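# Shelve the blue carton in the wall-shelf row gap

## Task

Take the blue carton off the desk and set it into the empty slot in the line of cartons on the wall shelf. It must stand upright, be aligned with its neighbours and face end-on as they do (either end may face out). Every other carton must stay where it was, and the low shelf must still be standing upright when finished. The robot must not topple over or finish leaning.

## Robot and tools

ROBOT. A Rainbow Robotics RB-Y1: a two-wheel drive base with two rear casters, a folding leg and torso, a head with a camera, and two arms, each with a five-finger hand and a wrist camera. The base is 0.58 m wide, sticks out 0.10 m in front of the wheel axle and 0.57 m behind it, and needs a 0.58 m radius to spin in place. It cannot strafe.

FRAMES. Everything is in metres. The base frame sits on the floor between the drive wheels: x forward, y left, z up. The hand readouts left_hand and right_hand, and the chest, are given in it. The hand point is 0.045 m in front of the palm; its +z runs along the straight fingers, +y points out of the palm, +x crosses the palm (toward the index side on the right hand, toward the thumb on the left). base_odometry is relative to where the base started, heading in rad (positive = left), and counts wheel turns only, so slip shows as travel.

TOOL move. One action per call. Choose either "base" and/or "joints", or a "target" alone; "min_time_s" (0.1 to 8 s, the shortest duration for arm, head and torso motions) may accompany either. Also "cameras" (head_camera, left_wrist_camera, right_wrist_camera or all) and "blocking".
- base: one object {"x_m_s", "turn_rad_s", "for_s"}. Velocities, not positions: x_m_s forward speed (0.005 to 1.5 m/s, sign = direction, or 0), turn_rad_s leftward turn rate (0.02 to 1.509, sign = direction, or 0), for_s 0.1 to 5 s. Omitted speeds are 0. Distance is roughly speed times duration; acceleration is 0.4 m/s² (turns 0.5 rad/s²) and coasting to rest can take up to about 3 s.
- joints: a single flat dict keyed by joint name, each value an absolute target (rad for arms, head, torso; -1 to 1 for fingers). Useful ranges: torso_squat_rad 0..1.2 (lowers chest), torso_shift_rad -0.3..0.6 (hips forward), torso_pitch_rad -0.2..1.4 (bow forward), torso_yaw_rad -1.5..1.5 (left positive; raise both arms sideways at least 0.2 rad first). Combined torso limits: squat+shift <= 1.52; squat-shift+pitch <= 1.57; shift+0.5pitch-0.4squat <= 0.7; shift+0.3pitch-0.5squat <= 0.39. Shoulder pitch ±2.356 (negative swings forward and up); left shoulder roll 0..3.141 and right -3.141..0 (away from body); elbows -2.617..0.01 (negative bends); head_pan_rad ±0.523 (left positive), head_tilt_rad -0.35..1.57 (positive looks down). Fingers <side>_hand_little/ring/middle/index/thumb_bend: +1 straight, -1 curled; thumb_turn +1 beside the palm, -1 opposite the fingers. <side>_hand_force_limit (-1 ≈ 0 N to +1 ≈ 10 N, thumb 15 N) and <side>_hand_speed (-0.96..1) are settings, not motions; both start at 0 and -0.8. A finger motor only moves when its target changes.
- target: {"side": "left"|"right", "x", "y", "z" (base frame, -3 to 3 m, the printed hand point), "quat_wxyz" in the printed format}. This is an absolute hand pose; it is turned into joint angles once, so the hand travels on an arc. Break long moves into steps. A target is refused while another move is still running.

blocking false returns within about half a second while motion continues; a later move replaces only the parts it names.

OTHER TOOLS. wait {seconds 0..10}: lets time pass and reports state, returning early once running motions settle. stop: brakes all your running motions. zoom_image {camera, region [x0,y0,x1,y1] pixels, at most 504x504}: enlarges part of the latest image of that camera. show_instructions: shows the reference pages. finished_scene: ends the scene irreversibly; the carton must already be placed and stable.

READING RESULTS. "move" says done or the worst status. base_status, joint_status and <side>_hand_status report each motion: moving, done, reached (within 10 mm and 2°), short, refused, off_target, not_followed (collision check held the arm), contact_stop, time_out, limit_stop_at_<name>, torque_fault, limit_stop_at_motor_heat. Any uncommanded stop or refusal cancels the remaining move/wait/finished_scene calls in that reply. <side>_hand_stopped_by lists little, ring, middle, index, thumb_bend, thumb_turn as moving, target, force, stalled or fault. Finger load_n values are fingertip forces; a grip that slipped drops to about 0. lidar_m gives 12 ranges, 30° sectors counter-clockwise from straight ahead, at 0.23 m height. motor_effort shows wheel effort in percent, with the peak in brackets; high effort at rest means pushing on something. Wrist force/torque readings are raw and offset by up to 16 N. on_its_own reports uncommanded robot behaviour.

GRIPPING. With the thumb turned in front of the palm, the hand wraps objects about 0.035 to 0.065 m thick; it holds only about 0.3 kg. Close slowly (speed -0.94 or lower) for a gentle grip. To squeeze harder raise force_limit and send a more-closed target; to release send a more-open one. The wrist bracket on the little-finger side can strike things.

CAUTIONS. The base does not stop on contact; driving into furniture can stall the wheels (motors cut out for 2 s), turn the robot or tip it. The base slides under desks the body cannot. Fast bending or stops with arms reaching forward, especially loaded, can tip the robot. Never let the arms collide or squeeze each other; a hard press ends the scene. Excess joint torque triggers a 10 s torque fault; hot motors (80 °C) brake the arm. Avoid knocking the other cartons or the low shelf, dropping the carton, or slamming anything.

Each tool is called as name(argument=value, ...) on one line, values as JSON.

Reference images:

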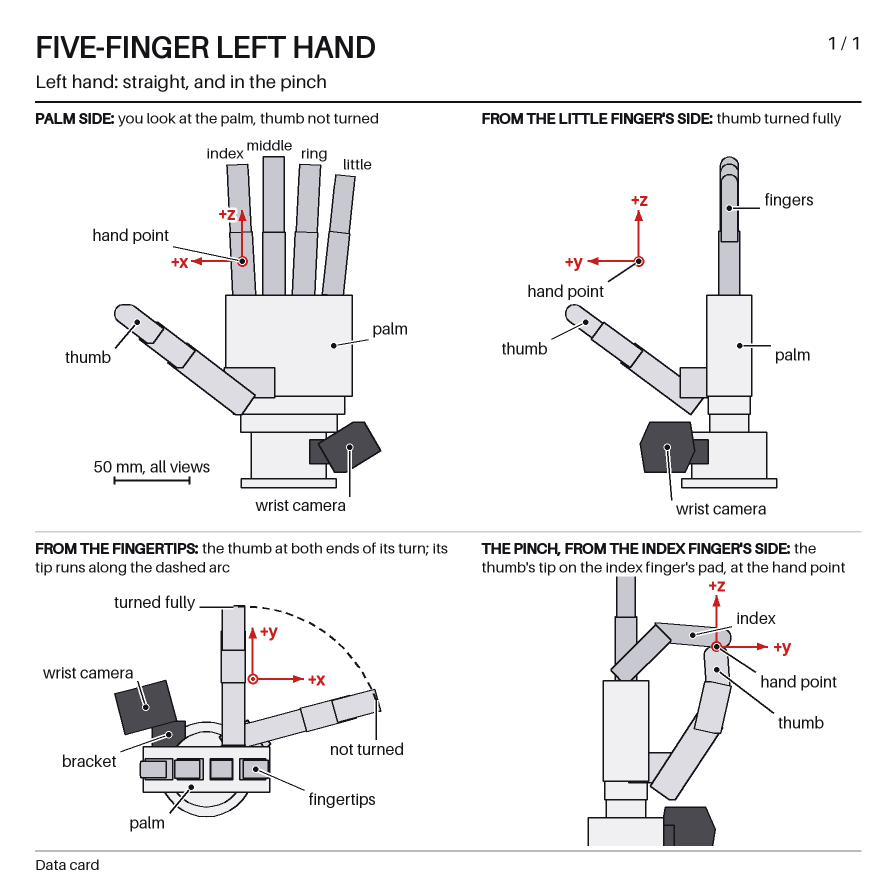

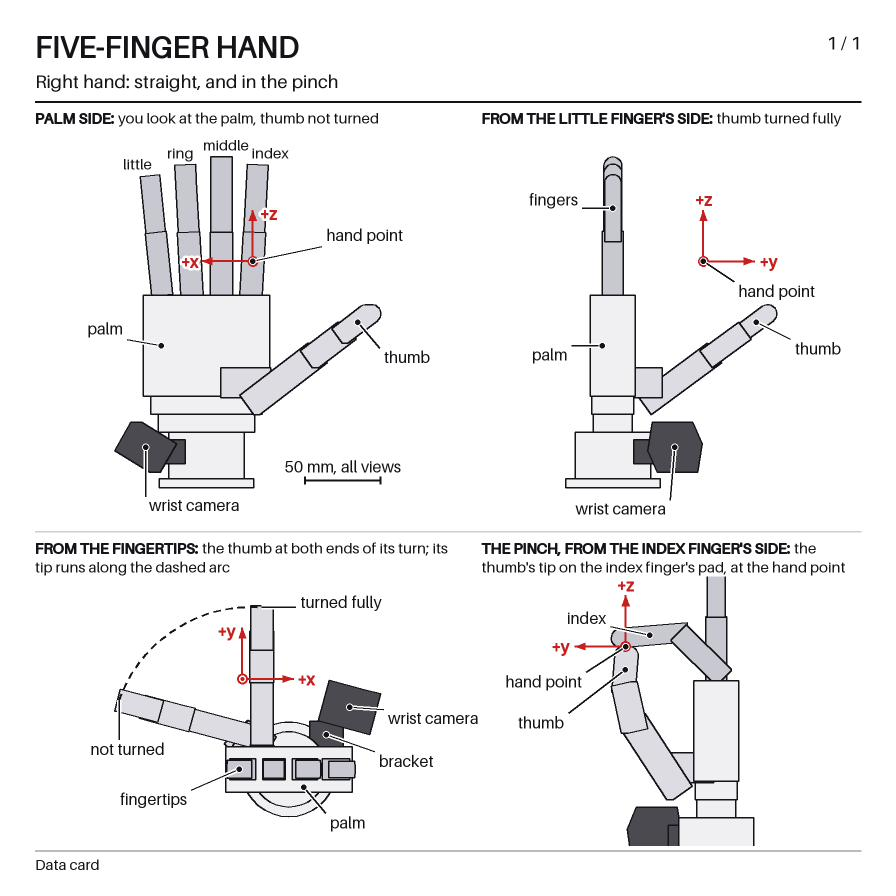

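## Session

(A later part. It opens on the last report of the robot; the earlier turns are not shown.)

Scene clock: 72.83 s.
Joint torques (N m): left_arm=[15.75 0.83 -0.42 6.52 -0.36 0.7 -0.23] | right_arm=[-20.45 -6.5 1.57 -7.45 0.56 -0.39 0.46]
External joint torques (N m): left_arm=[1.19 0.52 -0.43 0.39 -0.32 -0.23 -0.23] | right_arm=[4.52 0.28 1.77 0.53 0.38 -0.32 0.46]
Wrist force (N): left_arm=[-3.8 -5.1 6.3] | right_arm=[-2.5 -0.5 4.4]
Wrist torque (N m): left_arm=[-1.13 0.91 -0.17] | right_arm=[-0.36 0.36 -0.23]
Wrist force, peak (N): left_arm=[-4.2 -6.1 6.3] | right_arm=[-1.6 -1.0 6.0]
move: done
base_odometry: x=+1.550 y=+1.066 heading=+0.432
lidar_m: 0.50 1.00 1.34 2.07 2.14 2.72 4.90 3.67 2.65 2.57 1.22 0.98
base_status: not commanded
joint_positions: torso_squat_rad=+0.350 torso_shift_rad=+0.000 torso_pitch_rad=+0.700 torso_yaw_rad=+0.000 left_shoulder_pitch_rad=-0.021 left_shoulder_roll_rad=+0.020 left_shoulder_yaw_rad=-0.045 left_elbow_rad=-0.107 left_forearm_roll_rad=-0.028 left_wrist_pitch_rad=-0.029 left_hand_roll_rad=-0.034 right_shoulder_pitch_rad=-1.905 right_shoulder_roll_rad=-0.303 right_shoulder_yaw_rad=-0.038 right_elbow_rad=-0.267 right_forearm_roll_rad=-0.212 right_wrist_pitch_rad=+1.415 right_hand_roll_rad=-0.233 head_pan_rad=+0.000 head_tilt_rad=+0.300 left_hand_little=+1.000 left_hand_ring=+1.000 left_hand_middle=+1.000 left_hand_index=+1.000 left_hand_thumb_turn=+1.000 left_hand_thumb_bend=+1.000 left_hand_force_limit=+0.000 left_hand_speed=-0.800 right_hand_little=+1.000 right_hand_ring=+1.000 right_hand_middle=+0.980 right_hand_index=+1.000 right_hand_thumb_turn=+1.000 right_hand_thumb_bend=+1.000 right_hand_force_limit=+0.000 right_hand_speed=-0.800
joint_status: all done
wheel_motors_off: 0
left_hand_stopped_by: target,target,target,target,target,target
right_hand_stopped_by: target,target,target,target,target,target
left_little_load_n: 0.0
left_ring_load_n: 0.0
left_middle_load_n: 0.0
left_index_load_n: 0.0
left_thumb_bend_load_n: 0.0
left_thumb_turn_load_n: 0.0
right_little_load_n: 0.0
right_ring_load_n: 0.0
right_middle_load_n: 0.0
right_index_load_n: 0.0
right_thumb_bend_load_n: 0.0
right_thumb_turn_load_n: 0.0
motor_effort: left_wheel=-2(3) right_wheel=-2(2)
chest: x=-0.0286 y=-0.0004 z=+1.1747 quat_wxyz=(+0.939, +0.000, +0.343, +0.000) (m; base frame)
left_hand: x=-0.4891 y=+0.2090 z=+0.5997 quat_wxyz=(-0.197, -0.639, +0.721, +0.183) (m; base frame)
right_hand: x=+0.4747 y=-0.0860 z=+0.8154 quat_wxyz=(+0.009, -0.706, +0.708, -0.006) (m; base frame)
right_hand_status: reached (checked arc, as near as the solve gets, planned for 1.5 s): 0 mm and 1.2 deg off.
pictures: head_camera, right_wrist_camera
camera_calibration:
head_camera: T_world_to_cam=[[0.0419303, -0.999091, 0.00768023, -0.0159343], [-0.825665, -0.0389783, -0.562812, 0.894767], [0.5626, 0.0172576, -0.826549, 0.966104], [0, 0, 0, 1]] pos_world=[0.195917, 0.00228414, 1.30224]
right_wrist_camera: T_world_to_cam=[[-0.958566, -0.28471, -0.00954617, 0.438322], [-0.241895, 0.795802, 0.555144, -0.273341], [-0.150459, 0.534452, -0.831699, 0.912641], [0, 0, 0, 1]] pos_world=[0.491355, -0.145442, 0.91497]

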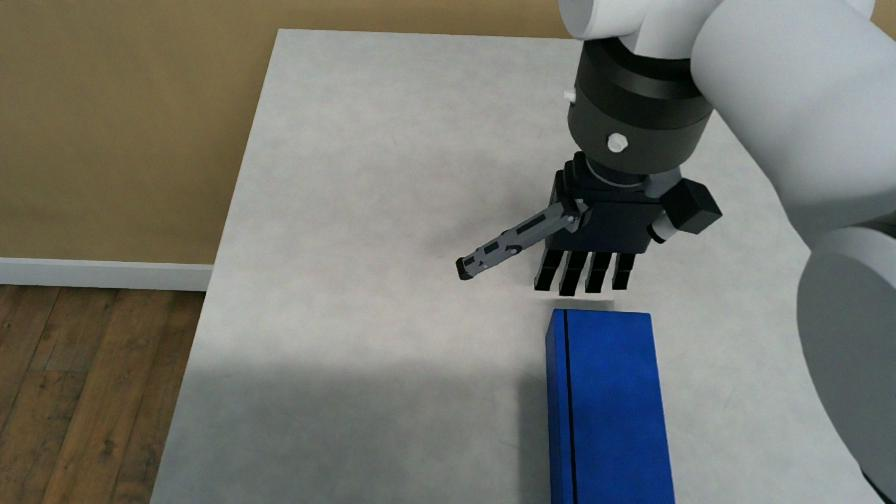

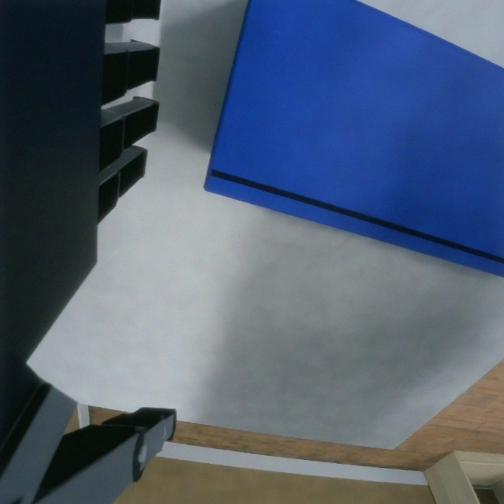

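move(target={"side": "right", "x": 0.472, "y": -0.102, "z": 0.813, "quat_wxyz": [0, 0.7071, -0.7071, 0]}, min_time_s=1)

move(base={"x_m_s": -0.06, "for_s": 1.5}, cameras=["head_camera", "right_wrist_camera"])

Scene clock: 74.60 s.
Joint torques (N m): left_arm=[15.63 0.59 -0.27 6.71 -0.24 0.78 -0.12] | right_arm=[-19.6 -7.92 -1.31 -7.64 -0.05 0.24 0.49]
External joint torques (N m): left_arm=[1.07 0.28 -0.29 0.57 -0.2 -0.14 -0.12] | right_arm=[5.24 -0.89 -1.1 0.29 -0.24 0.27 0.49]
Wrist force (N): left_arm=[-3.9 -5.7 5.9] | right_arm=[-2.3 -0.8 5.3]
Wrist torque (N m): left_arm=[-1.21 0.91 -0.16] | right_arm=[-0.48 0.32 -0.14]
Wrist force, peak (N): left_arm=[-3.9 -6.1 6.7] | right_arm=[-2.1 -1.1 5.4]
move: done
base_odometry: x=+1.550 y=+1.066 heading=+0.432
lidar_m: 0.50 1.00 1.33 2.07 2.14 2.72 4.90 3.67 2.66 2.57 1.21 0.97
base_status: not commanded
joint_positions: torso_squat_rad=+0.350 torso_shift_rad=+0.000 torso_pitch_rad=+0.700 torso_yaw_rad=+0.000 left_shoulder_pitch_rad=-0.021 left_shoulder_roll_rad=+0.020 left_shoulder_yaw_rad=-0.045 left_elbow_rad=-0.107 left_forearm_roll_rad=-0.028 left_wrist_pitch_rad=-0.029 left_hand_roll_rad=-0.034 right_shoulder_pitch_rad=-1.892 right_shoulder_roll_rad=-0.327 right_shoulder_yaw_rad=-0.043 right_elbow_rad=-0.267 right_forearm_roll_rad=-0.218 right_wrist_pitch_rad=+1.426 right_hand_roll_rad=-0.203 head_pan_rad=+0.000 head_tilt_rad=+0.300 left_hand_little=+1.000 left_hand_ring=+1.000 left_hand_middle=+1.000 left_hand_index=+1.000 left_hand_thumb_turn=+1.000 left_hand_thumb_bend=+1.000 left_hand_force_limit=+0.000 left_hand_speed=-0.800 right_hand_little=+1.000 right_hand_ring=+1.000 right_hand_middle=+0.980 right_hand_index=+1.000 right_hand_thumb_turn=+1.000 right_hand_thumb_bend=+1.000 right_hand_force_limit=+0.000 right_hand_speed=-0.800
joint_status: all done
wheel_motors_off: 0
left_hand_stopped_by: target,target,target,target,target,target
right_hand_stopped_by: target,target,target,target,target,target
left_little_load_n: 0.0
left_ring_load_n: -0.5
left_middle_load_n: 0.0
left_index_load_n: 0.0
left_thumb_bend_load_n: -0.5
left_thumb_turn_load_n: 0.0
right_little_load_n: 0.0
right_ring_load_n: 0.0
right_middle_load_n: 0.0
right_index_load_n: 0.0
right_thumb_bend_load_n: 0.0
right_thumb_turn_load_n: 0.0
motor_effort: left_wheel=-2(2) right_wheel=-2(2)
chest: x=-0.0286 y=-0.0004 z=+1.1747 quat_wxyz=(+0.939, +0.000, +0.343, +0.000) (m; base frame)
left_hand: x=-0.4891 y=+0.2090 z=+0.5997 quat_wxyz=(-0.197, -0.639, +0.721, +0.183) (m; base frame)
right_hand: x=+0.4720 y=-0.1017 z=+0.8132 quat_wxyz=(+0.002, -0.707, +0.707, -0.002) (m; base frame)
right_hand_status: reached (checked arc, planned for 1.0 s): 0 mm and 0.3 deg off.
pictures: none

Scene clock: 77.07 s.
Joint torques (N m): left_arm=[15.15 0.48 -0.93 6.51 -0.22 0.92 -0.07] | right_arm=[-20.71 -7.45 -0.94 -7.36 0.07 0.21 0.4]
External joint torques (N m): left_arm=[0.59 0.17 -0.95 0.37 -0.18 -0.01 -0.07] | right_arm=[4.13 -0.43 -0.73 0.57 -0.12 0.24 0.4]
Wrist force (N): left_arm=[-4.1 -5.1 6.3] | right_arm=[-1.8 -1.0 4.4]
Wrist torque (N m): left_arm=[-1.16 0.92 -0.21] | right_arm=[-0.47 0.27 -0.14]
Wrist force, peak (N): left_arm=[-4.3 -5.9 6.6] | right_arm=[-2.0 -1.2 5.9]
move: done
base_odometry: x=+1.468 y=+1.028 heading=+0.432
lidar_m: 0.58 1.09 1.47 2.07 2.14 2.64 4.81 3.68 2.65 2.57 1.25 1.07
base_status: done (sent for 1.5 of 1.5 s)
joint_positions: torso_squat_rad=+0.350 torso_shift_rad=+0.000 torso_pitch_rad=+0.700 torso_yaw_rad=+0.000 left_shoulder_pitch_rad=-0.021 left_shoulder_roll_rad=+0.020 left_shoulder_yaw_rad=-0.045 left_elbow_rad=-0.107 left_forearm_roll_rad=-0.028 left_wrist_pitch_rad=-0.029 left_hand_roll_rad=-0.034 right_shoulder_pitch_rad=-1.892 right_shoulder_roll_rad=-0.327 right_shoulder_yaw_rad=-0.043 right_elbow_rad=-0.267 right_forearm_roll_rad=-0.218 right_wrist_pitch_rad=+1.426 right_hand_roll_rad=-0.203 head_pan_rad=+0.000 head_tilt_rad=+0.300 left_hand_little=+1.000 left_hand_ring=+1.000 left_hand_middle=+1.000 left_hand_index=+1.000 left_hand_thumb_turn=+1.000 left_hand_thumb_bend=+1.000 left_hand_force_limit=+0.000 left_hand_speed=-0.800 right_hand_little=+1.000 right_hand_ring=+1.000 right_hand_middle=+0.980 right_hand_index=+1.000 right_hand_thumb_turn=+1.000 right_hand_thumb_bend=+1.000 right_hand_force_limit=+0.000 right_hand_speed=-0.800
joint_status: not commanded
wheel_motors_off: 0
left_hand_stopped_by: target,target,target,target,target,target
right_hand_stopped_by: target,target,target,target,target,target
left_little_load_n: 0.0
left_ring_load_n: 0.0
left_middle_load_n: 0.0
left_index_load_n: -0.5
left_thumb_bend_load_n: 0.0
left_thumb_turn_load_n: 0.0
right_little_load_n: 0.0
right_ring_load_n: 0.0
right_middle_load_n: 0.0
right_index_load_n: 0.0
right_thumb_bend_load_n: 0.0
right_thumb_turn_load_n: 0.0
motor_effort: left_wheel=+0(21) right_wheel=+2(22)
chest: x=-0.0287 y=-0.0004 z=+1.1747 quat_wxyz=(+0.939, +0.000, +0.343, +0.000) (m; base frame)
left_hand: x=-0.4892 y=+0.2090 z=+0.5997 quat_wxyz=(-0.197, -0.639, +0.721, +0.183) (m; base frame)
right_hand: x=+0.4719 y=-0.1018 z=+0.8132 quat_wxyz=(+0.002, -0.707, +0.707, -0.002) (m; base frame)
pictures: head_camera, right_wrist_camera
camera_calibration:
head_camera: T_world_to_cam=[[0.0419273, -0.999091, 0.00768445, -0.0159358], [-0.825587, -0.0389758, -0.562927, 0.894875], [0.562715, 0.0172578, -0.826471, 0.966118], [0, 0, 0, 1]] pos_world=[0.195817, 0.00228414, 1.30234]
right_wrist_camera: T_world_to_cam=[[-0.957835, -0.287231, 0.00704507, 0.416981], [-0.234926, 0.797057, 0.556336, -0.264399], [-0.165412, 0.531223, -0.830928, 0.924914], [0, 0, 0, 1]] pos_world=[0.490277, -0.160825, 0.912693]

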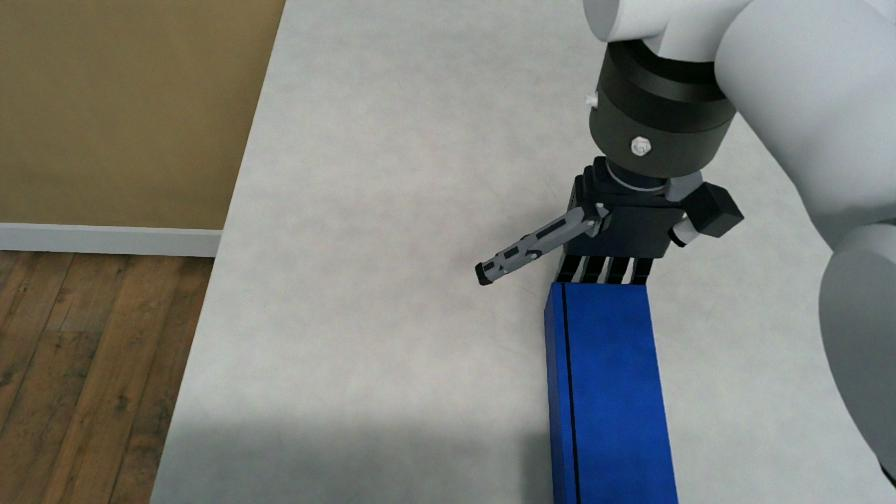

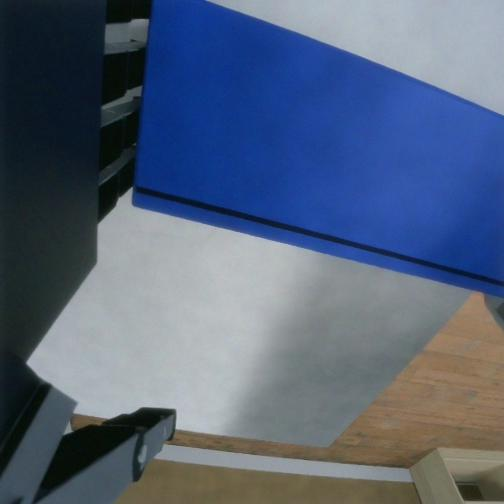

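move(base={"x_m_s": -0.06, "for_s": 1.8}, joints={"head_tilt_rad": 0.75}, cameras=["head_camera", "right_wrist_camera"])

Scene clock: 80.37 s.
Joint torques (N m): left_arm=[15.02 0.55 -0.84 6.33 -0.26 0.83 -0.28] | right_arm=[-21.36 -7.33 -1 -7.56 0.21 0.05 0.24]
External joint torques (N m): left_arm=[0.47 0.25 -0.86 0.2 -0.22 -0.1 -0.28] | right_arm=[3.48 -0.31 -0.79 0.37 0.02 0.08 0.24]
Wrist force (N): left_arm=[-3.9 -4.9 6.8] | right_arm=[-1.2 -0.8 5.4]
Wrist torque (N m): left_arm=[-1.11 0.90 -0.21] | right_arm=[-0.50 0.14 -0.12]
Wrist force, peak (N): left_arm=[-3.9 -5.7 7.0] | right_arm=[-1.6 -0.3 6.2]
move: done
base_odometry: x=+1.370 y=+0.983 heading=+0.432
lidar_m: 0.69 1.18 1.62 2.07 2.14 2.56 4.70 3.68 2.66 2.55 1.30 1.19
base_status: done (sent for 1.8 of 1.8 s)
joint_positions: torso_squat_rad=+0.350 torso_shift_rad=+0.000 torso_pitch_rad=+0.700 torso_yaw_rad=+0.000 left_shoulder_pitch_rad=-0.021 left_shoulder_roll_rad=+0.020 left_shoulder_yaw_rad=-0.045 left_elbow_rad=-0.107 left_forearm_roll_rad=-0.028 left_wrist_pitch_rad=-0.029 left_hand_roll_rad=-0.034 right_shoulder_pitch_rad=-1.892 right_shoulder_roll_rad=-0.327 right_shoulder_yaw_rad=-0.043 right_elbow_rad=-0.267 right_forearm_roll_rad=-0.218 right_wrist_pitch_rad=+1.426 right_hand_roll_rad=-0.203 head_pan_rad=+0.000 head_tilt_rad=+0.750 left_hand_little=+1.000 left_hand_ring=+1.000 left_hand_middle=+1.000 left_hand_index=+1.000 left_hand_thumb_turn=+1.000 left_hand_thumb_bend=+1.000 left_hand_force_limit=+0.000 left_hand_speed=-0.800 right_hand_little=+1.000 right_hand_ring=+1.000 right_hand_middle=+0.980 right_hand_index=+1.000 right_hand_thumb_turn=+1.000 right_hand_thumb_bend=+1.000 right_hand_force_limit=+0.000 right_hand_speed=-0.800
joint_status: all done
wheel_motors_off: 0
left_hand_stopped_by: target,target,target,target,target,target
right_hand_stopped_by: target,target,target,target,target,target
left_little_load_n: 0.0
left_ring_load_n: 0.0
left_middle_load_n: 0.0
left_index_load_n: 0.0
left_thumb_bend_load_n: 0.0
left_thumb_turn_load_n: 0.0
right_little_load_n: 0.0
right_ring_load_n: 0.0
right_middle_load_n: 0.0
right_index_load_n: 0.0
right_thumb_bend_load_n: 0.0
right_thumb_turn_load_n: 0.0
motor_effort: left_wheel=-1(23) right_wheel=+2(22)
chest: x=-0.0287 y=-0.0004 z=+1.1747 quat_wxyz=(+0.939, +0.000, +0.343, +0.000) (m; base frame)
left_hand: x=-0.4892 y=+0.2090 z=+0.5997 quat_wxyz=(-0.197, -0.639, +0.721, +0.183) (m; base frame)
right_hand: x=+0.4719 y=-0.1018 z=+0.8132 quat_wxyz=(+0.002, -0.707, +0.707, -0.002) (m; base frame)
pictures: head_camera, right_wrist_camera
camera_calibration:
head_camera: T_world_to_cam=[[0.0413114, -0.999082, -0.0113807, 0.00916216], [-0.98822, -0.0391771, -0.14794, 0.368811], [0.147358, 0.0173582, -0.988931, 1.22815], [0, 0, 0, 1]] pos_world=[0.18311, 0.00228418, 1.26922]
right_wrist_camera: T_world_to_cam=[[-0.957858, -0.287155, 0.00709793, 0.416956], [-0.234834, 0.797084, 0.556336, -0.264439], [-0.165412, 0.531224, -0.830927, 0.924914], [0, 0, 0, 1]] pos_world=[0.490278, -0.160826, 0.912693]

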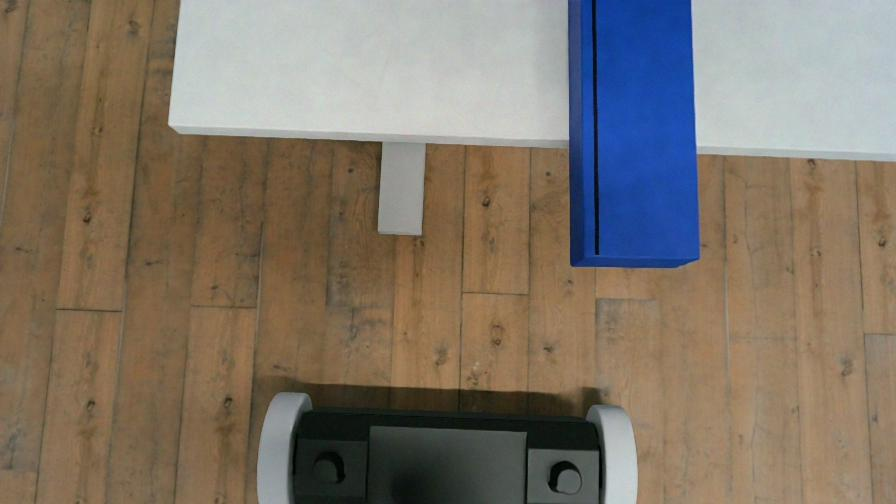

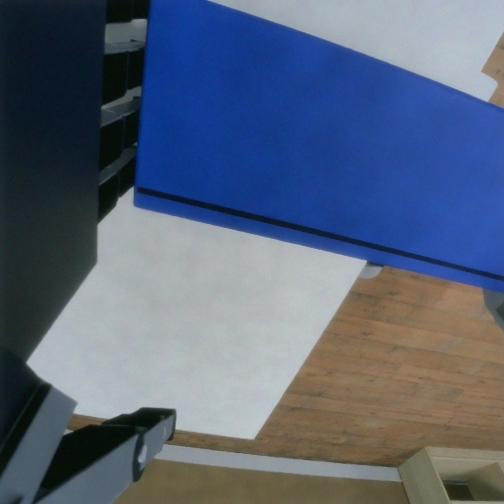

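move(base={"x_m_s": -0.02, "for_s": 0.5})

move(target={"side": "right", "x": 0.492, "y": -0.102, "z": 0.816, "quat_wxyz": [0, 0.7071, -0.7071, 0]}, min_time_s=1)

move(target={"side": "right", "x": 0.47, "y": -0.13, "z": 0.93, "quat_wxyz": [0, 0.7071, -0.7071, 0]}, min_time_s=1.5)

move(base={"x_m_s": -0.2, "for_s": 2.4}, cameras=["head_camera"])

Scene clock: 83.10 s.
Joint torques (N m): left_arm=[15.26 0.7 -0.4 6.47 -0.23 0.74 -0.09] | right_arm=[-21.22 -7.09 -1.14 -7.45 0.18 0.04 0.4]
External joint torques (N m): left_arm=[0.72 0.4 -0.42 0.34 -0.19 -0.19 -0.09] | right_arm=[3.62 -0.07 -0.93 0.48 -0.01 0.08 0.4]
Wrist force (N): left_arm=[-3.9 -4.9 6.6] | right_arm=[-2.6 -0.1 4.6]
Wrist torque (N m): left_arm=[-1.11 0.92 -0.20] | right_arm=[-0.31 0.41 -0.18]
Wrist force, peak (N): left_arm=[-4.3 -6.1 6.7] | right_arm=[-2.5 -0.2 6.1]
move: done
base_odometry: x=+1.361 y=+0.979 heading=+0.432
lidar_m: 0.70 1.19 1.62 2.07 2.14 2.55 4.69 3.68 2.66 2.55 1.31 1.19
base_status: done (sent for 0.5 of 0.5 s)
joint_positions: torso_squat_rad=+0.350 torso_shift_rad=+0.000 torso_pitch_rad=+0.700 torso_yaw_rad=+0.000 left_shoulder_pitch_rad=-0.021 left_shoulder_roll_rad=+0.020 left_shoulder_yaw_rad=-0.045 left_elbow_rad=-0.107 left_forearm_roll_rad=-0.028 left_wrist_pitch_rad=-0.029 left_hand_roll_rad=-0.034 right_shoulder_pitch_rad=-1.892 right_shoulder_roll_rad=-0.327 right_shoulder_yaw_rad=-0.043 right_elbow_rad=-0.267 right_forearm_roll_rad=-0.218 right_wrist_pitch_rad=+1.426 right_hand_roll_rad=-0.203 head_pan_rad=+0.000 head_tilt_rad=+0.750 left_hand_little=+1.000 left_hand_ring=+1.000 left_hand_middle=+1.000 left_hand_index=+1.000 left_hand_thumb_turn=+1.000 left_hand_thumb_bend=+1.000 left_hand_force_limit=+0.000 left_hand_speed=-0.800 right_hand_little=+1.000 right_hand_ring=+1.000 right_hand_middle=+0.980 right_hand_index=+1.000 right_hand_thumb_turn=+1.000 right_hand_thumb_bend=+1.000 right_hand_force_limit=+0.000 right_hand_speed=-0.800
joint_status: not commanded
wheel_motors_off: 0
left_hand_stopped_by: target,target,target,target,target,target
right_hand_stopped_by: target,target,target,target,target,target
left_little_load_n: 0.0
left_ring_load_n: 0.0
left_middle_load_n: 0.0
left_index_load_n: 0.0
left_thumb_bend_load_n: 0.0
left_thumb_turn_load_n: 0.0
right_little_load_n: 0.0
right_ring_load_n: 0.0
right_middle_load_n: 0.0
right_index_load_n: 0.0
right_thumb_bend_load_n: 0.0
right_thumb_turn_load_n: 0.0
motor_effort: left_wheel=-1(16) right_wheel=+1(13)
chest: x=-0.0287 y=-0.0004 z=+1.1747 quat_wxyz=(+0.939, +0.000, +0.343, +0.000) (m; base frame)
left_hand: x=-0.4892 y=+0.2090 z=+0.5997 quat_wxyz=(-0.197, -0.639, +0.721, +0.183) (m; base frame)
right_hand: x=+0.4719 y=-0.1018 z=+0.8132 quat_wxyz=(+0.002, -0.707, +0.707, -0.002) (m; base frame)
pictures: none

Scene clock: 84.43 s.
Joint torques (N m): left_arm=[14.72 0.64 -0.09 6.38 -0.14 0.72 -0.1] | right_arm=[-23.43 -8.43 -1.34 -7.59 0.69 -0.36 -0.59]
External joint torques (N m): left_arm=[0.17 0.34 -0.1 0.24 -0.1 -0.21 -0.1] | right_arm=[1.61 -1.28 -1.13 0.48 0.5 -0.2 -0.59]
Wrist force (N): left_arm=[-4.0 -5.6 6.4] | right_arm=[-2.2 -0.4 5.4]
Wrist torque (N m): left_arm=[-1.19 0.95 -0.16] | right_arm=[-0.46 0.33 -0.23]
Wrist force, peak (N): left_arm=[-4.5 -5.7 6.3] | right_arm=[-1.6 -1.1 5.8]
move: short
base_odometry: x=+1.361 y=+0.979 heading=+0.432
lidar_m: 0.70 1.19 1.62 2.06 2.14 2.55 4.69 3.68 2.66 2.56 1.31 1.20
base_status: not commanded
joint_positions: torso_squat_rad=+0.350 torso_shift_rad=+0.000 torso_pitch_rad=+0.700 torso_yaw_rad=+0.000 left_shoulder_pitch_rad=-0.021 left_shoulder_roll_rad=+0.020 left_shoulder_yaw_rad=-0.045 left_elbow_rad=-0.107 left_forearm_roll_rad=-0.028 left_wrist_pitch_rad=-0.029 left_hand_roll_rad=-0.034 right_shoulder_pitch_rad=-1.901 right_shoulder_roll_rad=-0.336 right_shoulder_yaw_rad=-0.044 right_elbow_rad=-0.267 right_forearm_roll_rad=-0.216 right_wrist_pitch_rad=+1.375 right_hand_roll_rad=-0.206 head_pan_rad=+0.000 head_tilt_rad=+0.750 left_hand_little=+1.000 left_hand_ring=+1.000 left_hand_middle=+1.000 left_hand_index=+1.000 left_hand_thumb_turn=+1.000 left_hand_thumb_bend=+1.000 left_hand_force_limit=+0.000 left_hand_speed=-0.800 right_hand_little=+1.000 right_hand_ring=+1.000 right_hand_middle=+0.980 right_hand_index=+1.000 right_hand_thumb_turn=+1.000 right_hand_thumb_bend=+1.000 right_hand_force_limit=+0.000 right_hand_speed=-0.800
joint_status: all done
wheel_motors_off: 0
left_hand_stopped_by: target,target,target,target,target,target
right_hand_stopped_by: target,target,target,target,target,target
left_little_load_n: 0.0
left_ring_load_n: 0.0
left_middle_load_n: 0.0
left_index_load_n: 0.0
left_thumb_bend_load_n: 0.0
left_thumb_turn_load_n: 0.0
right_little_load_n: 0.0
right_ring_load_n: 0.0
right_middle_load_n: 0.0
right_index_load_n: 0.0
right_thumb_bend_load_n: 0.0
right_thumb_turn_load_n: 0.0
motor_effort: left_wheel=-1(1) right_wheel=+1(1)
chest: x=-0.0287 y=-0.0004 z=+1.1747 quat_wxyz=(+0.939, +0.000, +0.343, +0.000) (m; base frame)
left_hand: x=-0.4892 y=+0.2090 z=+0.5997 quat_wxyz=(-0.197, -0.639, +0.721, +0.183) (m; base frame)
right_hand: x=+0.4912 y=-0.1021 z=+0.8159 quat_wxyz=(+0.026, -0.704, +0.710, -0.020) (m; base frame)
right_hand_status: short (checked arc, as near as the solve gets, planned for 1.0 s): 1 mm and 3.8 deg off. The place is met; only the turn is off.
pictures: none

Scene clock: 86.27 s.
Joint torques (N m): left_arm=[15.35 0.62 -0.33 6.5 -0.29 0.82 -0.31] | right_arm=[-19.83 -7.65 -1.88 -8.35 0.06 -0.03 -0.38]
External joint torques (N m): left_arm=[0.8 0.32 -0.35 0.36 -0.25 -0.11 -0.31] | right_arm=[4.8 0.13 -0.66 -0.28 -0.11 -0.04 -0.38]
Wrist force (N): left_arm=[-4.0 -5.0 6.1] | right_arm=[-0.5 0.0 5.0]
Wrist torque (N m): left_arm=[-1.12 0.92 -0.20] | right_arm=[-0.32 0.00 -0.13]
Wrist force, peak (N): left_arm=[-4.0 -5.8 6.5] | right_arm=[-1.8 -0.5 5.9]
move: done
base_odometry: x=+1.361 y=+0.979 heading=+0.432
lidar_m: 0.70 1.19 1.63 2.07 2.14 2.55 4.69 3.68 2.66 2.55 1.31 1.19
base_status: not commanded
joint_positions: torso_squat_rad=+0.350 torso_shift_rad=+0.000 torso_pitch_rad=+0.700 torso_yaw_rad=+0.000 left_shoulder_pitch_rad=-0.021 left_shoulder_roll_rad=+0.020 left_shoulder_yaw_rad=-0.045 left_elbow_rad=-0.107 left_forearm_roll_rad=-0.028 left_wrist_pitch_rad=-0.029 left_hand_roll_rad=-0.034 right_shoulder_pitch_rad=-1.842 right_shoulder_roll_rad=-0.425 right_shoulder_yaw_rad=-0.063 right_elbow_rad=-0.775 right_forearm_roll_rad=-0.257 right_wrist_pitch_rad=+1.919 right_hand_roll_rad=-0.213 head_pan_rad=+0.000 head_tilt_rad=+0.750 left_hand_little=+1.000 left_hand_ring=+1.000 left_hand_middle=+1.000 left_hand_index=+1.000 left_hand_thumb_turn=+1.000 left_hand_thumb_bend=+1.000 left_hand_force_limit=+0.000 left_hand_speed=-0.800 right_hand_little=+1.000 right_hand_ring=+1.000 right_hand_middle=+0.980 right_hand_index=+1.000 right_hand_thumb_turn=+1.000 right_hand_thumb_bend=+1.000 right_hand_force_limit=+0.000 right_hand_speed=-0.800
joint_status: all done
wheel_motors_off: 0
left_hand_stopped_by: target,target,target,target,target,target
right_hand_stopped_by: target,target,target,target,target,target
left_little_load_n: 0.0
left_ring_load_n: 0.0
left_middle_load_n: 0.0
left_index_load_n: 0.0
left_thumb_bend_load_n: 0.0
left_thumb_turn_load_n: 0.0
right_little_load_n: 0.0
right_ring_load_n: 0.0
right_middle_load_n: 0.0
right_index_load_n: 0.0
right_thumb_bend_load_n: 0.0
right_thumb_turn_load_n: 0.0
motor_effort: left_wheel=-1(1) right_wheel=+1(1)
chest: x=-0.0287 y=-0.0004 z=+1.1747 quat_wxyz=(+0.939, +0.000, +0.343, +0.000) (m; base frame)
left_hand: x=-0.4892 y=+0.2090 z=+0.5997 quat_wxyz=(-0.197, -0.639, +0.721, +0.183) (m; base frame)
right_hand: x=+0.4697 y=-0.1299 z=+0.9301 quat_wxyz=(-0.006, -0.709, +0.706, +0.005) (m; base frame)
right_hand_status: reached (checked arc, planned for 1.5 s): 0 mm and 1.0 deg off.
pictures: none

Scene clock: 89.93 s.
Joint torques (N m): left_arm=[14.7 0.61 -0.14 6.63 0 0.78 -0.22] | right_arm=[-20.86 -7.94 -1.82 -7.88 0.1 0.01 -0.38]
External joint torques (N m): left_arm=[0.15 0.3 -0.16 0.49 0.04 -0.15 -0.22] | right_arm=[3.77 -0.16 -0.59 0.19 -0.07 0 -0.38]
Wrist force (N): left_arm=[-3.8 -5.1 5.6] | right_arm=[-2.0 -1.0 5.9]
Wrist torque (N m): left_arm=[-1.09 0.87 -0.18] | right_arm=[-0.49 0.26 -0.28]
Wrist force, peak (N): left_arm=[-3.8 -6.0 6.9] | right_arm=[-1.2 -0.6 6.5]
move: done
base_odometry: x=+0.925 y=+0.778 heading=+0.433
lidar_m: 1.18 1.68 2.12 2.06 1.88 2.64 4.21 3.68 2.68 2.56 2.32 1.62
base_status: done (sent for 2.4 of 2.4 s)
joint_positions: torso_squat_rad=+0.350 torso_shift_rad=+0.000 torso_pitch_rad=+0.700 torso_yaw_rad=+0.000 left_shoulder_pitch_rad=-0.021 left_shoulder_roll_rad=+0.020 left_shoulder_yaw_rad=-0.045 left_elbow_rad=-0.107 left_forearm_roll_rad=-0.028 left_wrist_pitch_rad=-0.029 left_hand_roll_rad=-0.034 right_shoulder_pitch_rad=-1.842 right_shoulder_roll_rad=-0.425 right_shoulder_yaw_rad=-0.063 right_elbow_rad=-0.775 right_forearm_roll_rad=-0.257 right_wrist_pitch_rad=+1.919 right_hand_roll_rad=-0.213 head_pan_rad=+0.000 head_tilt_rad=+0.750 left_hand_little=+1.000 left_hand_ring=+1.000 left_hand_middle=+1.000 left_hand_index=+1.000 left_hand_thumb_turn=+1.000 left_hand_thumb_bend=+1.000 left_hand_force_limit=+0.000 left_hand_speed=-0.800 right_hand_little=+1.000 right_hand_ring=+1.000 right_hand_middle=+0.980 right_hand_index=+1.000 right_hand_thumb_turn=+1.000 right_hand_thumb_bend=+1.000 right_hand_force_limit=+0.000 right_hand_speed=-0.800
joint_status: not commanded
wheel_motors_off: 0
left_hand_stopped_by: target,target,target,target,target,target
right_hand_stopped_by: target,target,target,target,target,target
left_little_load_n: 0.0
left_ring_load_n: 0.0
left_middle_load_n: 0.0
left_index_load_n: 0.0
left_thumb_bend_load_n: 0.0
left_thumb_turn_load_n: 0.0
right_little_load_n: 0.0
right_ring_load_n: 0.0
right_middle_load_n: 0.0
right_index_load_n: 0.0
right_thumb_bend_load_n: 0.0
right_thumb_turn_load_n: 0.0
motor_effort: left_wheel=+11(23) right_wheel=-10(24)
chest: x=-0.0287 y=-0.0004 z=+1.1747 quat_wxyz=(+0.939, +0.000, +0.343, +0.000) (m; base frame)
left_hand: x=-0.4892 y=+0.2090 z=+0.5997 quat_wxyz=(-0.197, -0.639, +0.721, +0.183) (m; base frame)
right_hand: x=+0.4697 y=-0.1299 z=+0.9301 quat_wxyz=(-0.006, -0.709, +0.706, +0.005) (m; base frame)
pictures: head_camera
camera_calibration:
head_camera: T_world_to_cam=[[0.0413118, -0.999081, -0.0113807, 0.00916615], [-0.98822, -0.0391774, -0.14794, 0.368712], [0.147358, 0.0173582, -0.988931, 1.22816], [0, 0, 0, 1]] pos_world=[0.18301, 0.00228418, 1.26922]

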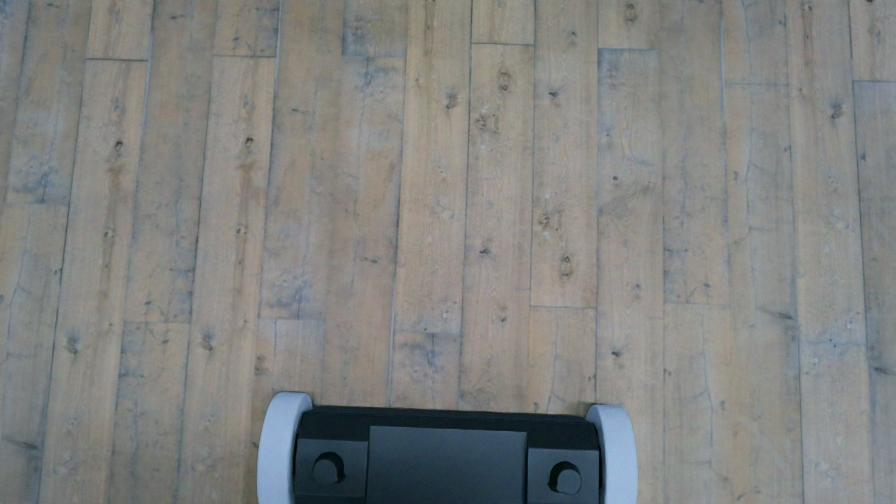

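move(joints={"torso_pitch_rad": 0.1, "torso_squat_rad": 0.7, "head_tilt_rad": 0.6})

move(target={"side": "right", "x": 0.25, "y": -0.25, "z": 0.9, "quat_wxyz": [0.5, 0.5, 0.5, 0.5]}, min_time_s=2.5, cameras=["head_camera", "right_wrist_camera"])

Scene clock: 93.77 s.
Joint torques (N m): left_arm=[1 0.96 -0.55 1.44 -0.19 -0.33 -0.04] | right_arm=[-20.62 -9.25 -1.83 -6.41 0.32 -1.3 -0.43]
External joint torques (N m): left_arm=[0.29 0.43 -0.58 0.65 -0.2 -0.16 -0.04] | right_arm=[2.99 -0.67 -0.45 0.36 -0.03 -0.17 -0.43]
Wrist force (N): left_arm=[-3.9 -2.3 7.4] | right_arm=[-1.1 2.1 3.5]
Wrist torque (N m): left_arm=[-1.03 0.98 -0.27] | right_arm=[-0.28 0.20 -0.11]
Wrist force, peak (N): left_arm=[-3.6 -5.7 7.0] | right_arm=[-1.9 -1.2 5.6]
move: done
base_odometry: x=+0.925 y=+0.778 heading=+0.433
lidar_m: 1.18 1.69 2.11 2.06 1.88 2.64 4.21 3.68 2.68 2.56 2.31 1.62
base_status: not commanded
joint_positions: torso_squat_rad=+0.700 torso_shift_rad=+0.000 torso_pitch_rad=+0.100 torso_yaw_rad=+0.000 left_shoulder_pitch_rad=-0.021 left_shoulder_roll_rad=+0.020 left_shoulder_yaw_rad=-0.045 left_elbow_rad=-0.107 left_forearm_roll_rad=-0.028 left_wrist_pitch_rad=-0.029 left_hand_roll_rad=-0.034 right_shoulder_pitch_rad=-1.842 right_shoulder_roll_rad=-0.425 right_shoulder_yaw_rad=-0.063 right_elbow_rad=-0.775 right_forearm_roll_rad=-0.257 right_wrist_pitch_rad=+1.919 right_hand_roll_rad=-0.213 head_pan_rad=+0.000 head_tilt_rad=+0.600 left_hand_little=+1.000 left_hand_ring=+1.000 left_hand_middle=+1.000 left_hand_index=+1.000 left_hand_thumb_turn=+1.000 left_hand_thumb_bend=+1.000 left_hand_force_limit=+0.000 left_hand_speed=-0.800 right_hand_little=+1.000 right_hand_ring=+1.000 right_hand_middle=+0.980 right_hand_index=+1.000 right_hand_thumb_turn=+1.000 right_hand_thumb_bend=+1.000 right_hand_force_limit=+0.000 right_hand_speed=-0.800
joint_status: all done
wheel_motors_off: 0
left_hand_stopped_by: target,target,target,target,target,target
right_hand_stopped_by: target,target,target,target,target,target
left_little_load_n: 0.0
left_ring_load_n: 0.0
left_middle_load_n: 0.0
left_index_load_n: 0.0
left_thumb_bend_load_n: 0.0
left_thumb_turn_load_n: 0.0
right_little_load_n: 0.0
right_ring_load_n: 0.0
right_middle_load_n: -0.5
right_index_load_n: 0.0
right_thumb_bend_load_n: 0.0
right_thumb_turn_load_n: 0.0
motor_effort: left_wheel=+11(11) right_wheel=-10(11)
chest: x=-0.1972 y=-0.0004 z=+1.1238 quat_wxyz=(+0.999, +0.000, +0.050, +0.000) (m; base frame)
left_hand: x=-0.2525 y=+0.2091 z=+0.3892 quat_wxyz=(+0.025, -0.664, +0.747, -0.014) (m; base frame)
right_hand: x=+0.3522 y=-0.1301 z=+1.2032 quat_wxyz=(+0.202, -0.678, +0.676, -0.204) (m; base frame)
pictures: none

Scene clock: 96.60 s.
Joint torques (N m): left_arm=[1.1 0.97 0.06 1.43 -0.06 -0.37 -0.06] | right_arm=[-11.67 -7.57 -4.2 -2.63 1.49 1.6 -0.07]
External joint torques (N m): left_arm=[0.38 0.45 0.03 0.64 -0.07 -0.2 -0.06] | right_arm=[1.5 -0.43 0.47 -0.21 0.2 -0.03 -0.07]
Wrist force (N): left_arm=[-3.9 -2.3 7.4] | right_arm=[-1.2 -7.0 -0.8]
Wrist torque (N m): left_arm=[-1.05 0.98 -0.29] | right_arm=[-0.67 0.25 -0.31]
Wrist force, peak (N): left_arm=[-3.8 -2.5 7.9] | right_arm=[-3.2 -8.4 -1.7]
move: done
base_odometry: x=+0.925 y=+0.778 heading=+0.433
lidar_m: 1.18 1.68 2.11 2.06 1.87 2.64 4.21 3.68 2.68 2.56 2.31 1.62
base_status: not commanded
joint_positions: torso_squat_rad=+0.700 torso_shift_rad=+0.000 torso_pitch_rad=+0.100 torso_yaw_rad=+0.000 left_shoulder_pitch_rad=-0.021 left_shoulder_roll_rad=+0.020 left_shoulder_yaw_rad=-0.045 left_elbow_rad=-0.107 left_forearm_roll_rad=-0.028 left_wrist_pitch_rad=-0.029 left_hand_roll_rad=-0.034 right_shoulder_pitch_rad=-0.937 right_shoulder_roll_rad=-0.761 right_shoulder_yaw_rad=+2.094 right_elbow_rad=-1.698 right_forearm_roll_rad=+0.807 right_wrist_pitch_rad=+1.761 right_hand_roll_rad=+0.664 head_pan_rad=+0.000 head_tilt_rad=+0.600 left_hand_little=+1.000 left_hand_ring=+1.000 left_hand_middle=+1.000 left_hand_index=+1.000 left_hand_thumb_turn=+1.000 left_hand_thumb_bend=+1.000 left_hand_force_limit=+0.000 left_hand_speed=-0.800 right_hand_little=+1.000 right_hand_ring=+1.000 right_hand_middle=+0.980 right_hand_index=+1.000 right_hand_thumb_turn=+1.000 right_hand_thumb_bend=+1.000 right_hand_force_limit=+0.000 right_hand_speed=-0.800
joint_status: all done
wheel_motors_off: 0
left_hand_stopped_by: target,target,target,target,target,target
right_hand_stopped_by: target,target,target,target,target,target
left_little_load_n: 0.0
left_ring_load_n: 0.0
left_middle_load_n: 0.0
left_index_load_n: -0.5
left_thumb_bend_load_n: 0.0
left_thumb_turn_load_n: 0.0
right_little_load_n: 0.0
right_ring_load_n: 0.0
right_middle_load_n: 0.0
right_index_load_n: 0.0
right_thumb_bend_load_n: 0.0
right_thumb_turn_load_n: 0.0
motor_effort: left_wheel=+11(12) right_wheel=-10(11)
chest: x=-0.1972 y=-0.0004 z=+1.1238 quat_wxyz=(+0.999, +0.000, +0.050, +0.000) (m; base frame)
left_hand: x=-0.2525 y=+0.2091 z=+0.3892 quat_wxyz=(+0.025, -0.664, +0.747, -0.014) (m; base frame)
right_hand: x=+0.2499 y=-0.2499 z=+0.9000 quat_wxyz=(-0.500, -0.500, -0.500, -0.500) (m; base frame)
right_hand_status: reached (checked arc, planned for 2.5 s): 0 mm and 0.0 deg off.
pictures: head_camera, right_wrist_camera
camera_calibration:
head_camera: T_world_to_cam=[[0.0376438, -0.999097, 0.0197194, -0.0211159], [-0.622339, -0.0388786, -0.781782, 0.994547], [0.781842, 0.0171571, -0.62324, 0.890923], [0, 0, 0, 1]] pos_world=[-0.076821, 0.00228417, 1.33319]
right_wrist_camera: T_world_to_cam=[[-0.0121919, 0.287814, 0.957609, -0.786964], [-0.557612, -0.796902, 0.232414, -0.273091], [0.830012, -0.53114, 0.170204, -0.376266], [0, 0, 0, 1]] pos_world=[0.150432, -0.190978, 0.881115]

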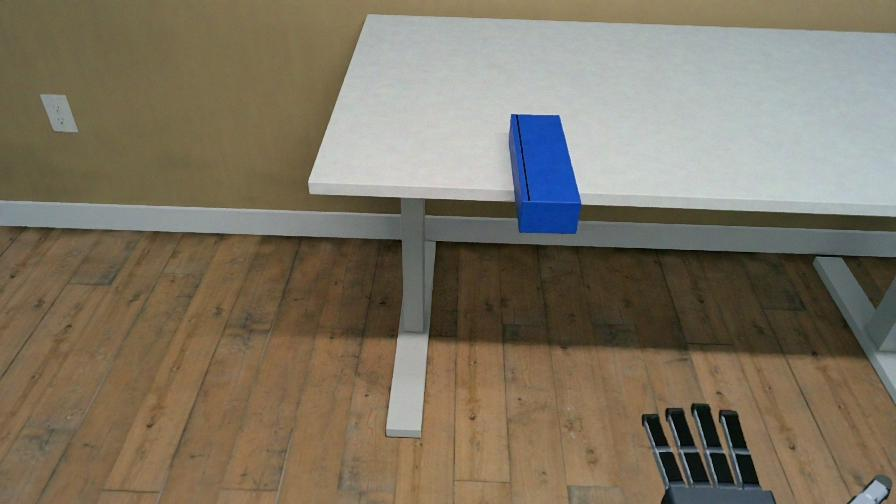

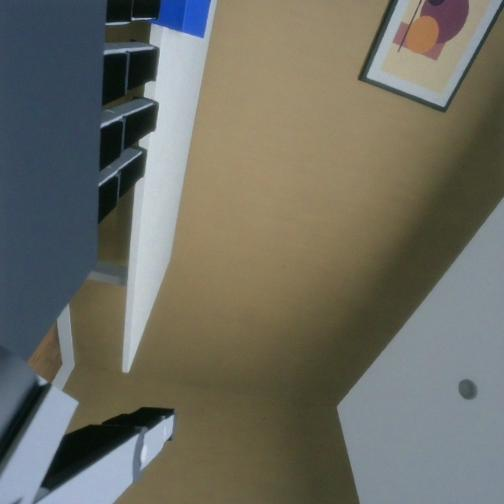

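move(target={"side": "right", "x": 0.3, "y": -0.14, "z": 0.8, "quat_wxyz": [0.5, 0.5, 0.5, 0.5]}, min_time_s=2, cameras=["head_camera", "right_wrist_camera"])

Scene clock: 100.10 s.
Joint torques (N m): left_arm=[1.08 0.69 -0.11 1.42 -0.25 -0.35 -0.26] | right_arm=[-10.31 -0.92 -3.61 0.93 0.84 1.74 -0.31]
External joint torques (N m): left_arm=[0.37 0.17 -0.14 0.63 -0.25 -0.19 -0.26] | right_arm=[3.67 -0.2 -0.45 0.51 -0.12 -0.07 -0.31]
Wrist force (N): left_arm=[-4.0 -2.7 7.2] | right_arm=[-1.3 -7.3 -0.7]
Wrist torque (N m): left_arm=[-1.07 1.00 -0.27] | right_arm=[-0.73 0.30 -0.42]
Wrist force, peak (N): left_arm=[-4.2 -2.5 7.7] | right_arm=[-1.7 -8.0 -0.5]
move: done
base_odometry: x=+0.925 y=+0.778 heading=+0.433
lidar_m: 1.18 1.68 2.11 2.06 1.88 2.64 4.21 3.67 2.68 2.56 2.32 1.62
base_status: not commanded
joint_positions: torso_squat_rad=+0.700 torso_shift_rad=+0.000 torso_pitch_rad=+0.100 torso_yaw_rad=+0.000 left_shoulder_pitch_rad=-0.021 left_shoulder_roll_rad=+0.020 left_shoulder_yaw_rad=-0.045 left_elbow_rad=-0.107 left_forearm_roll_rad=-0.028 left_wrist_pitch_rad=-0.029 left_hand_roll_rad=-0.034 right_shoulder_pitch_rad=-0.775 right_shoulder_roll_rad=-0.159 right_shoulder_yaw_rad=+2.011 right_elbow_rad=-0.743 right_forearm_roll_rad=+0.696 right_wrist_pitch_rad=+1.429 right_hand_roll_rad=+0.505 head_pan_rad=+0.000 head_tilt_rad=+0.600 left_hand_little=+1.000 left_hand_ring=+1.000 left_hand_middle=+1.000 left_hand_index=+1.000 left_hand_thumb_turn=+1.000 left_hand_thumb_bend=+1.000 left_hand_force_limit=+0.000 left_hand_speed=-0.800 right_hand_little=+1.000 right_hand_ring=+1.000 right_hand_middle=+0.980 right_hand_index=+1.000 right_hand_thumb_turn=+1.000 right_hand_thumb_bend=+1.000 right_hand_force_limit=+0.000 right_hand_speed=-0.800
joint_status: all done
wheel_motors_off: 0
left_hand_stopped_by: target,target,target,target,target,target
right_hand_stopped_by: target,target,target,target,target,target
left_little_load_n: 0.0
left_ring_load_n: 0.0
left_middle_load_n: 0.0
left_index_load_n: 0.0
left_thumb_bend_load_n: 0.0
left_thumb_turn_load_n: 0.0
right_little_load_n: 0.0
right_ring_load_n: 0.0
right_middle_load_n: 0.0
right_index_load_n: 0.0
right_thumb_bend_load_n: 0.0
right_thumb_turn_load_n: 0.0
motor_effort: left_wheel=+11(12) right_wheel=-10(11)
chest: x=-0.1972 y=-0.0004 z=+1.1238 quat_wxyz=(+0.999, +0.000, +0.050, +0.000) (m; base frame)
left_hand: x=-0.2525 y=+0.2091 z=+0.3892 quat_wxyz=(+0.025, -0.664, +0.747, -0.014) (m; base frame)
right_hand: x=+0.2998 y=-0.1399 z=+0.8010 quat_wxyz=(-0.497, -0.502, -0.503, -0.498) (m; base frame)
right_hand_status: reached (checked arc, planned for 2.0 s): 1 mm and 0.5 deg off.
pictures: head_camera, right_wrist_camera
camera_calibration:
head_camera: T_world_to_cam=[[0.0376438, -0.999097, 0.0197194, -0.0211159], [-0.622339, -0.0388786, -0.781782, 0.994547], [0.781842, 0.0171571, -0.62324, 0.890923], [0, 0, 0, 1]] pos_world=[-0.076821, 0.00228417, 1.33319]
right_wrist_camera: T_world_to_cam=[[-0.00355444, 0.28799, 0.957627, -0.725758], [-0.553119, -0.79837, 0.238043, -0.140592], [0.833095, -0.528836, 0.16213, -0.336491], [0, 0, 0, 1]] pos_world=[0.199985, -0.0811822, 0.783028]

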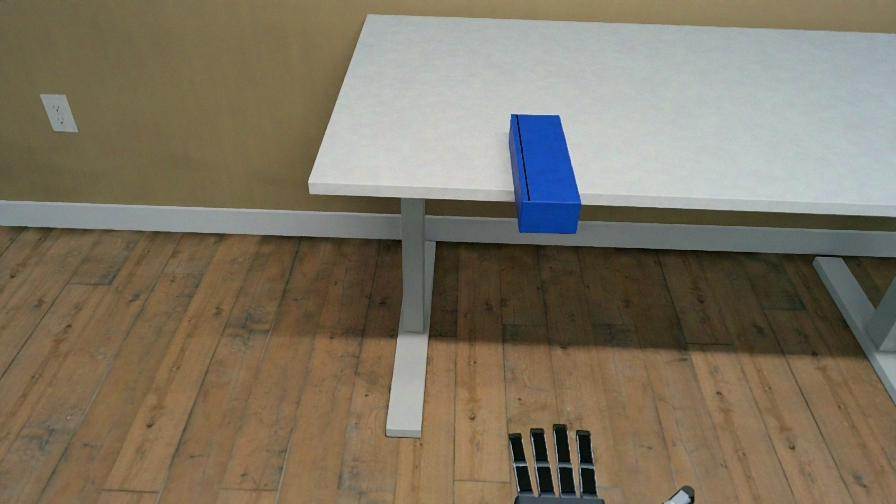

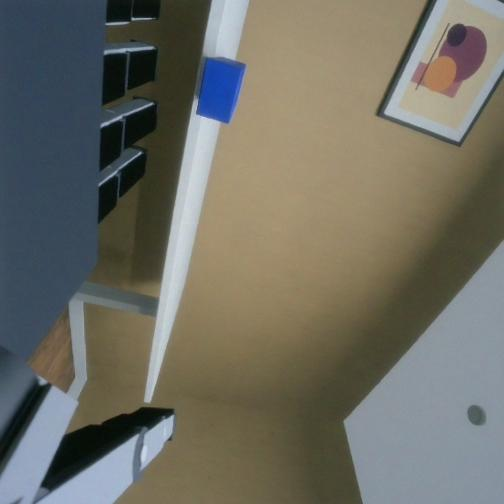

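move(target={"side":"right","x":0.30,"y":-0.139,"z":0.762,"quat_wxyz":[0.5,0.5,0.5,0.5]}, cameras=["head_camera","right_wrist_camera"])

move(joints={"right_hand_speed":0.2,"right_hand_thumb_turn":-1}, cameras=["head_camera","right_wrist_camera"])

Scene clock: 102.47 s.
Joint torques (N m): left_arm=[1.35 0.78 -0.48 1.58 -0.08 -0.11 -0.13] | right_arm=[-10.63 -0.31 -3.58 1.03 0.88 1.64 -0.31]
External joint torques (N m): left_arm=[0.64 0.25 -0.51 0.78 -0.09 0.06 -0.13] | right_arm=[3.35 0.41 -0.43 0.61 -0.09 -0.17 -0.32]
Wrist force (N): left_arm=[-4.4 -2.8 7.1] | right_arm=[-1.3 -7.6 -0.5]
Wrist torque (N m): left_arm=[-1.10 1.09 -0.29] | right_arm=[-0.81 0.26 -0.34]
Wrist force, peak (N): left_arm=[-3.7 -2.5 7.8] | right_arm=[-1.9 -8.2 -0.8]
move: refused
base_odometry: x=+0.925 y=+0.778 heading=+0.433
lidar_m: 1.18 1.69 2.12 2.06 1.88 2.64 4.21 3.68 2.67 2.56 2.31 1.62
base_status: not commanded
joint_positions: torso_squat_rad=+0.700 torso_shift_rad=+0.000 torso_pitch_rad=+0.100 torso_yaw_rad=+0.000 left_shoulder_pitch_rad=-0.021 left_shoulder_roll_rad=+0.020 left_shoulder_yaw_rad=-0.045 left_elbow_rad=-0.107 left_forearm_roll_rad=-0.028 left_wrist_pitch_rad=-0.029 left_hand_roll_rad=-0.034 right_shoulder_pitch_rad=-0.775 right_shoulder_roll_rad=-0.159 right_shoulder_yaw_rad=+2.011 right_elbow_rad=-0.743 right_forearm_roll_rad=+0.696 right_wrist_pitch_rad=+1.429 right_hand_roll_rad=+0.505 head_pan_rad=+0.000 head_tilt_rad=+0.600 left_hand_little=+1.000 left_hand_ring=+1.000 left_hand_middle=+1.000 left_hand_index=+1.000 left_hand_thumb_turn=+1.000 left_hand_thumb_bend=+1.000 left_hand_force_limit=+0.000 left_hand_speed=-0.800 right_hand_little=+1.000 right_hand_ring=+1.000 right_hand_middle=+0.980 right_hand_index=+1.000 right_hand_thumb_turn=+1.000 right_hand_thumb_bend=+1.000 right_hand_force_limit=+0.000 right_hand_speed=-0.800
joint_status: not commanded
wheel_motors_off: 0
left_hand_stopped_by: target,target,target,target,target,target
right_hand_stopped_by: target,target,target,target,target,target
left_little_load_n: 0.0
left_ring_load_n: 0.0
left_middle_load_n: 0.0
left_index_load_n: 0.0
left_thumb_bend_load_n: 0.0
left_thumb_turn_load_n: 0.0
right_little_load_n: 0.0
right_ring_load_n: 0.0
right_middle_load_n: 0.0
right_index_load_n: 0.0
right_thumb_bend_load_n: -0.5
right_thumb_turn_load_n: 0.0
motor_effort: left_wheel=+11(12) right_wheel=-10(11)
chest: x=-0.1972 y=-0.0004 z=+1.1238 quat_wxyz=(+0.999, +0.000, +0.050, +0.000) (m; base frame)
left_hand: x=-0.2526 y=+0.2091 z=+0.3892 quat_wxyz=(+0.025, -0.664, +0.747, -0.014) (m; base frame)
right_hand: x=+0.2998 y=-0.1399 z=+0.8010 quat_wxyz=(-0.497, -0.502, -0.503, -0.498) (m; base frame)
right_hand_status: refused: the way to the posture found for that pose passes 19 mm from the leg (limit 20 mm); the posture itself is clear. Nothing moved. The way starts where the arm stands: move the arm first, then send the pose again.
pictures: head_camera, right_wrist_camera
camera_calibration:
head_camera: T_world_to_cam=[[0.0376419, -0.999097, 0.0197171, -0.0211129], [-0.622339, -0.0388756, -0.781782, 0.994547], [0.781842, 0.0171571, -0.62324, 0.890923], [0, 0, 0, 1]] pos_world=[-0.076821, 0.00228417, 1.33319]
right_wrist_camera: T_world_to_cam=[[-0.00355444, 0.28799, 0.957627, -0.725758], [-0.553119, -0.79837, 0.238043, -0.140592], [0.833095, -0.528836, 0.16213, -0.336491], [0, 0, 0, 1]] pos_world=[0.199985, -0.0811822, 0.783028]

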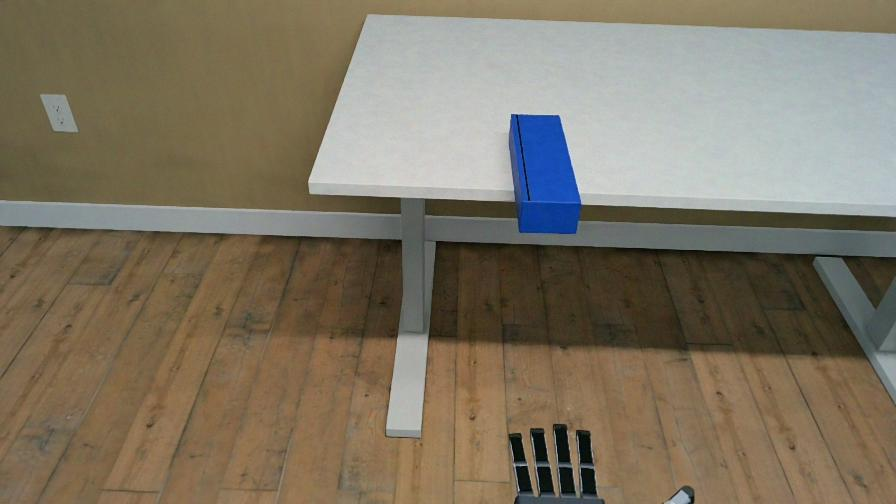

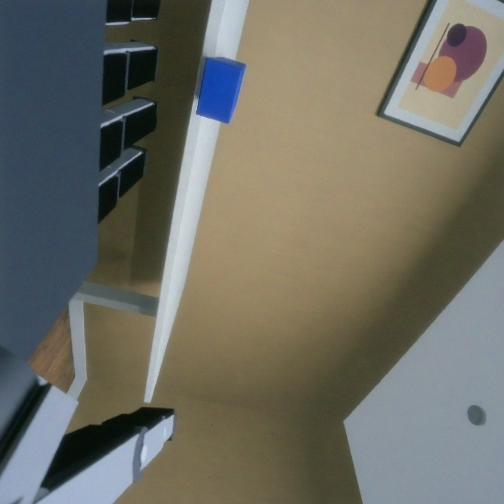

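not run: a stop that you did not command came earlier in this reply.


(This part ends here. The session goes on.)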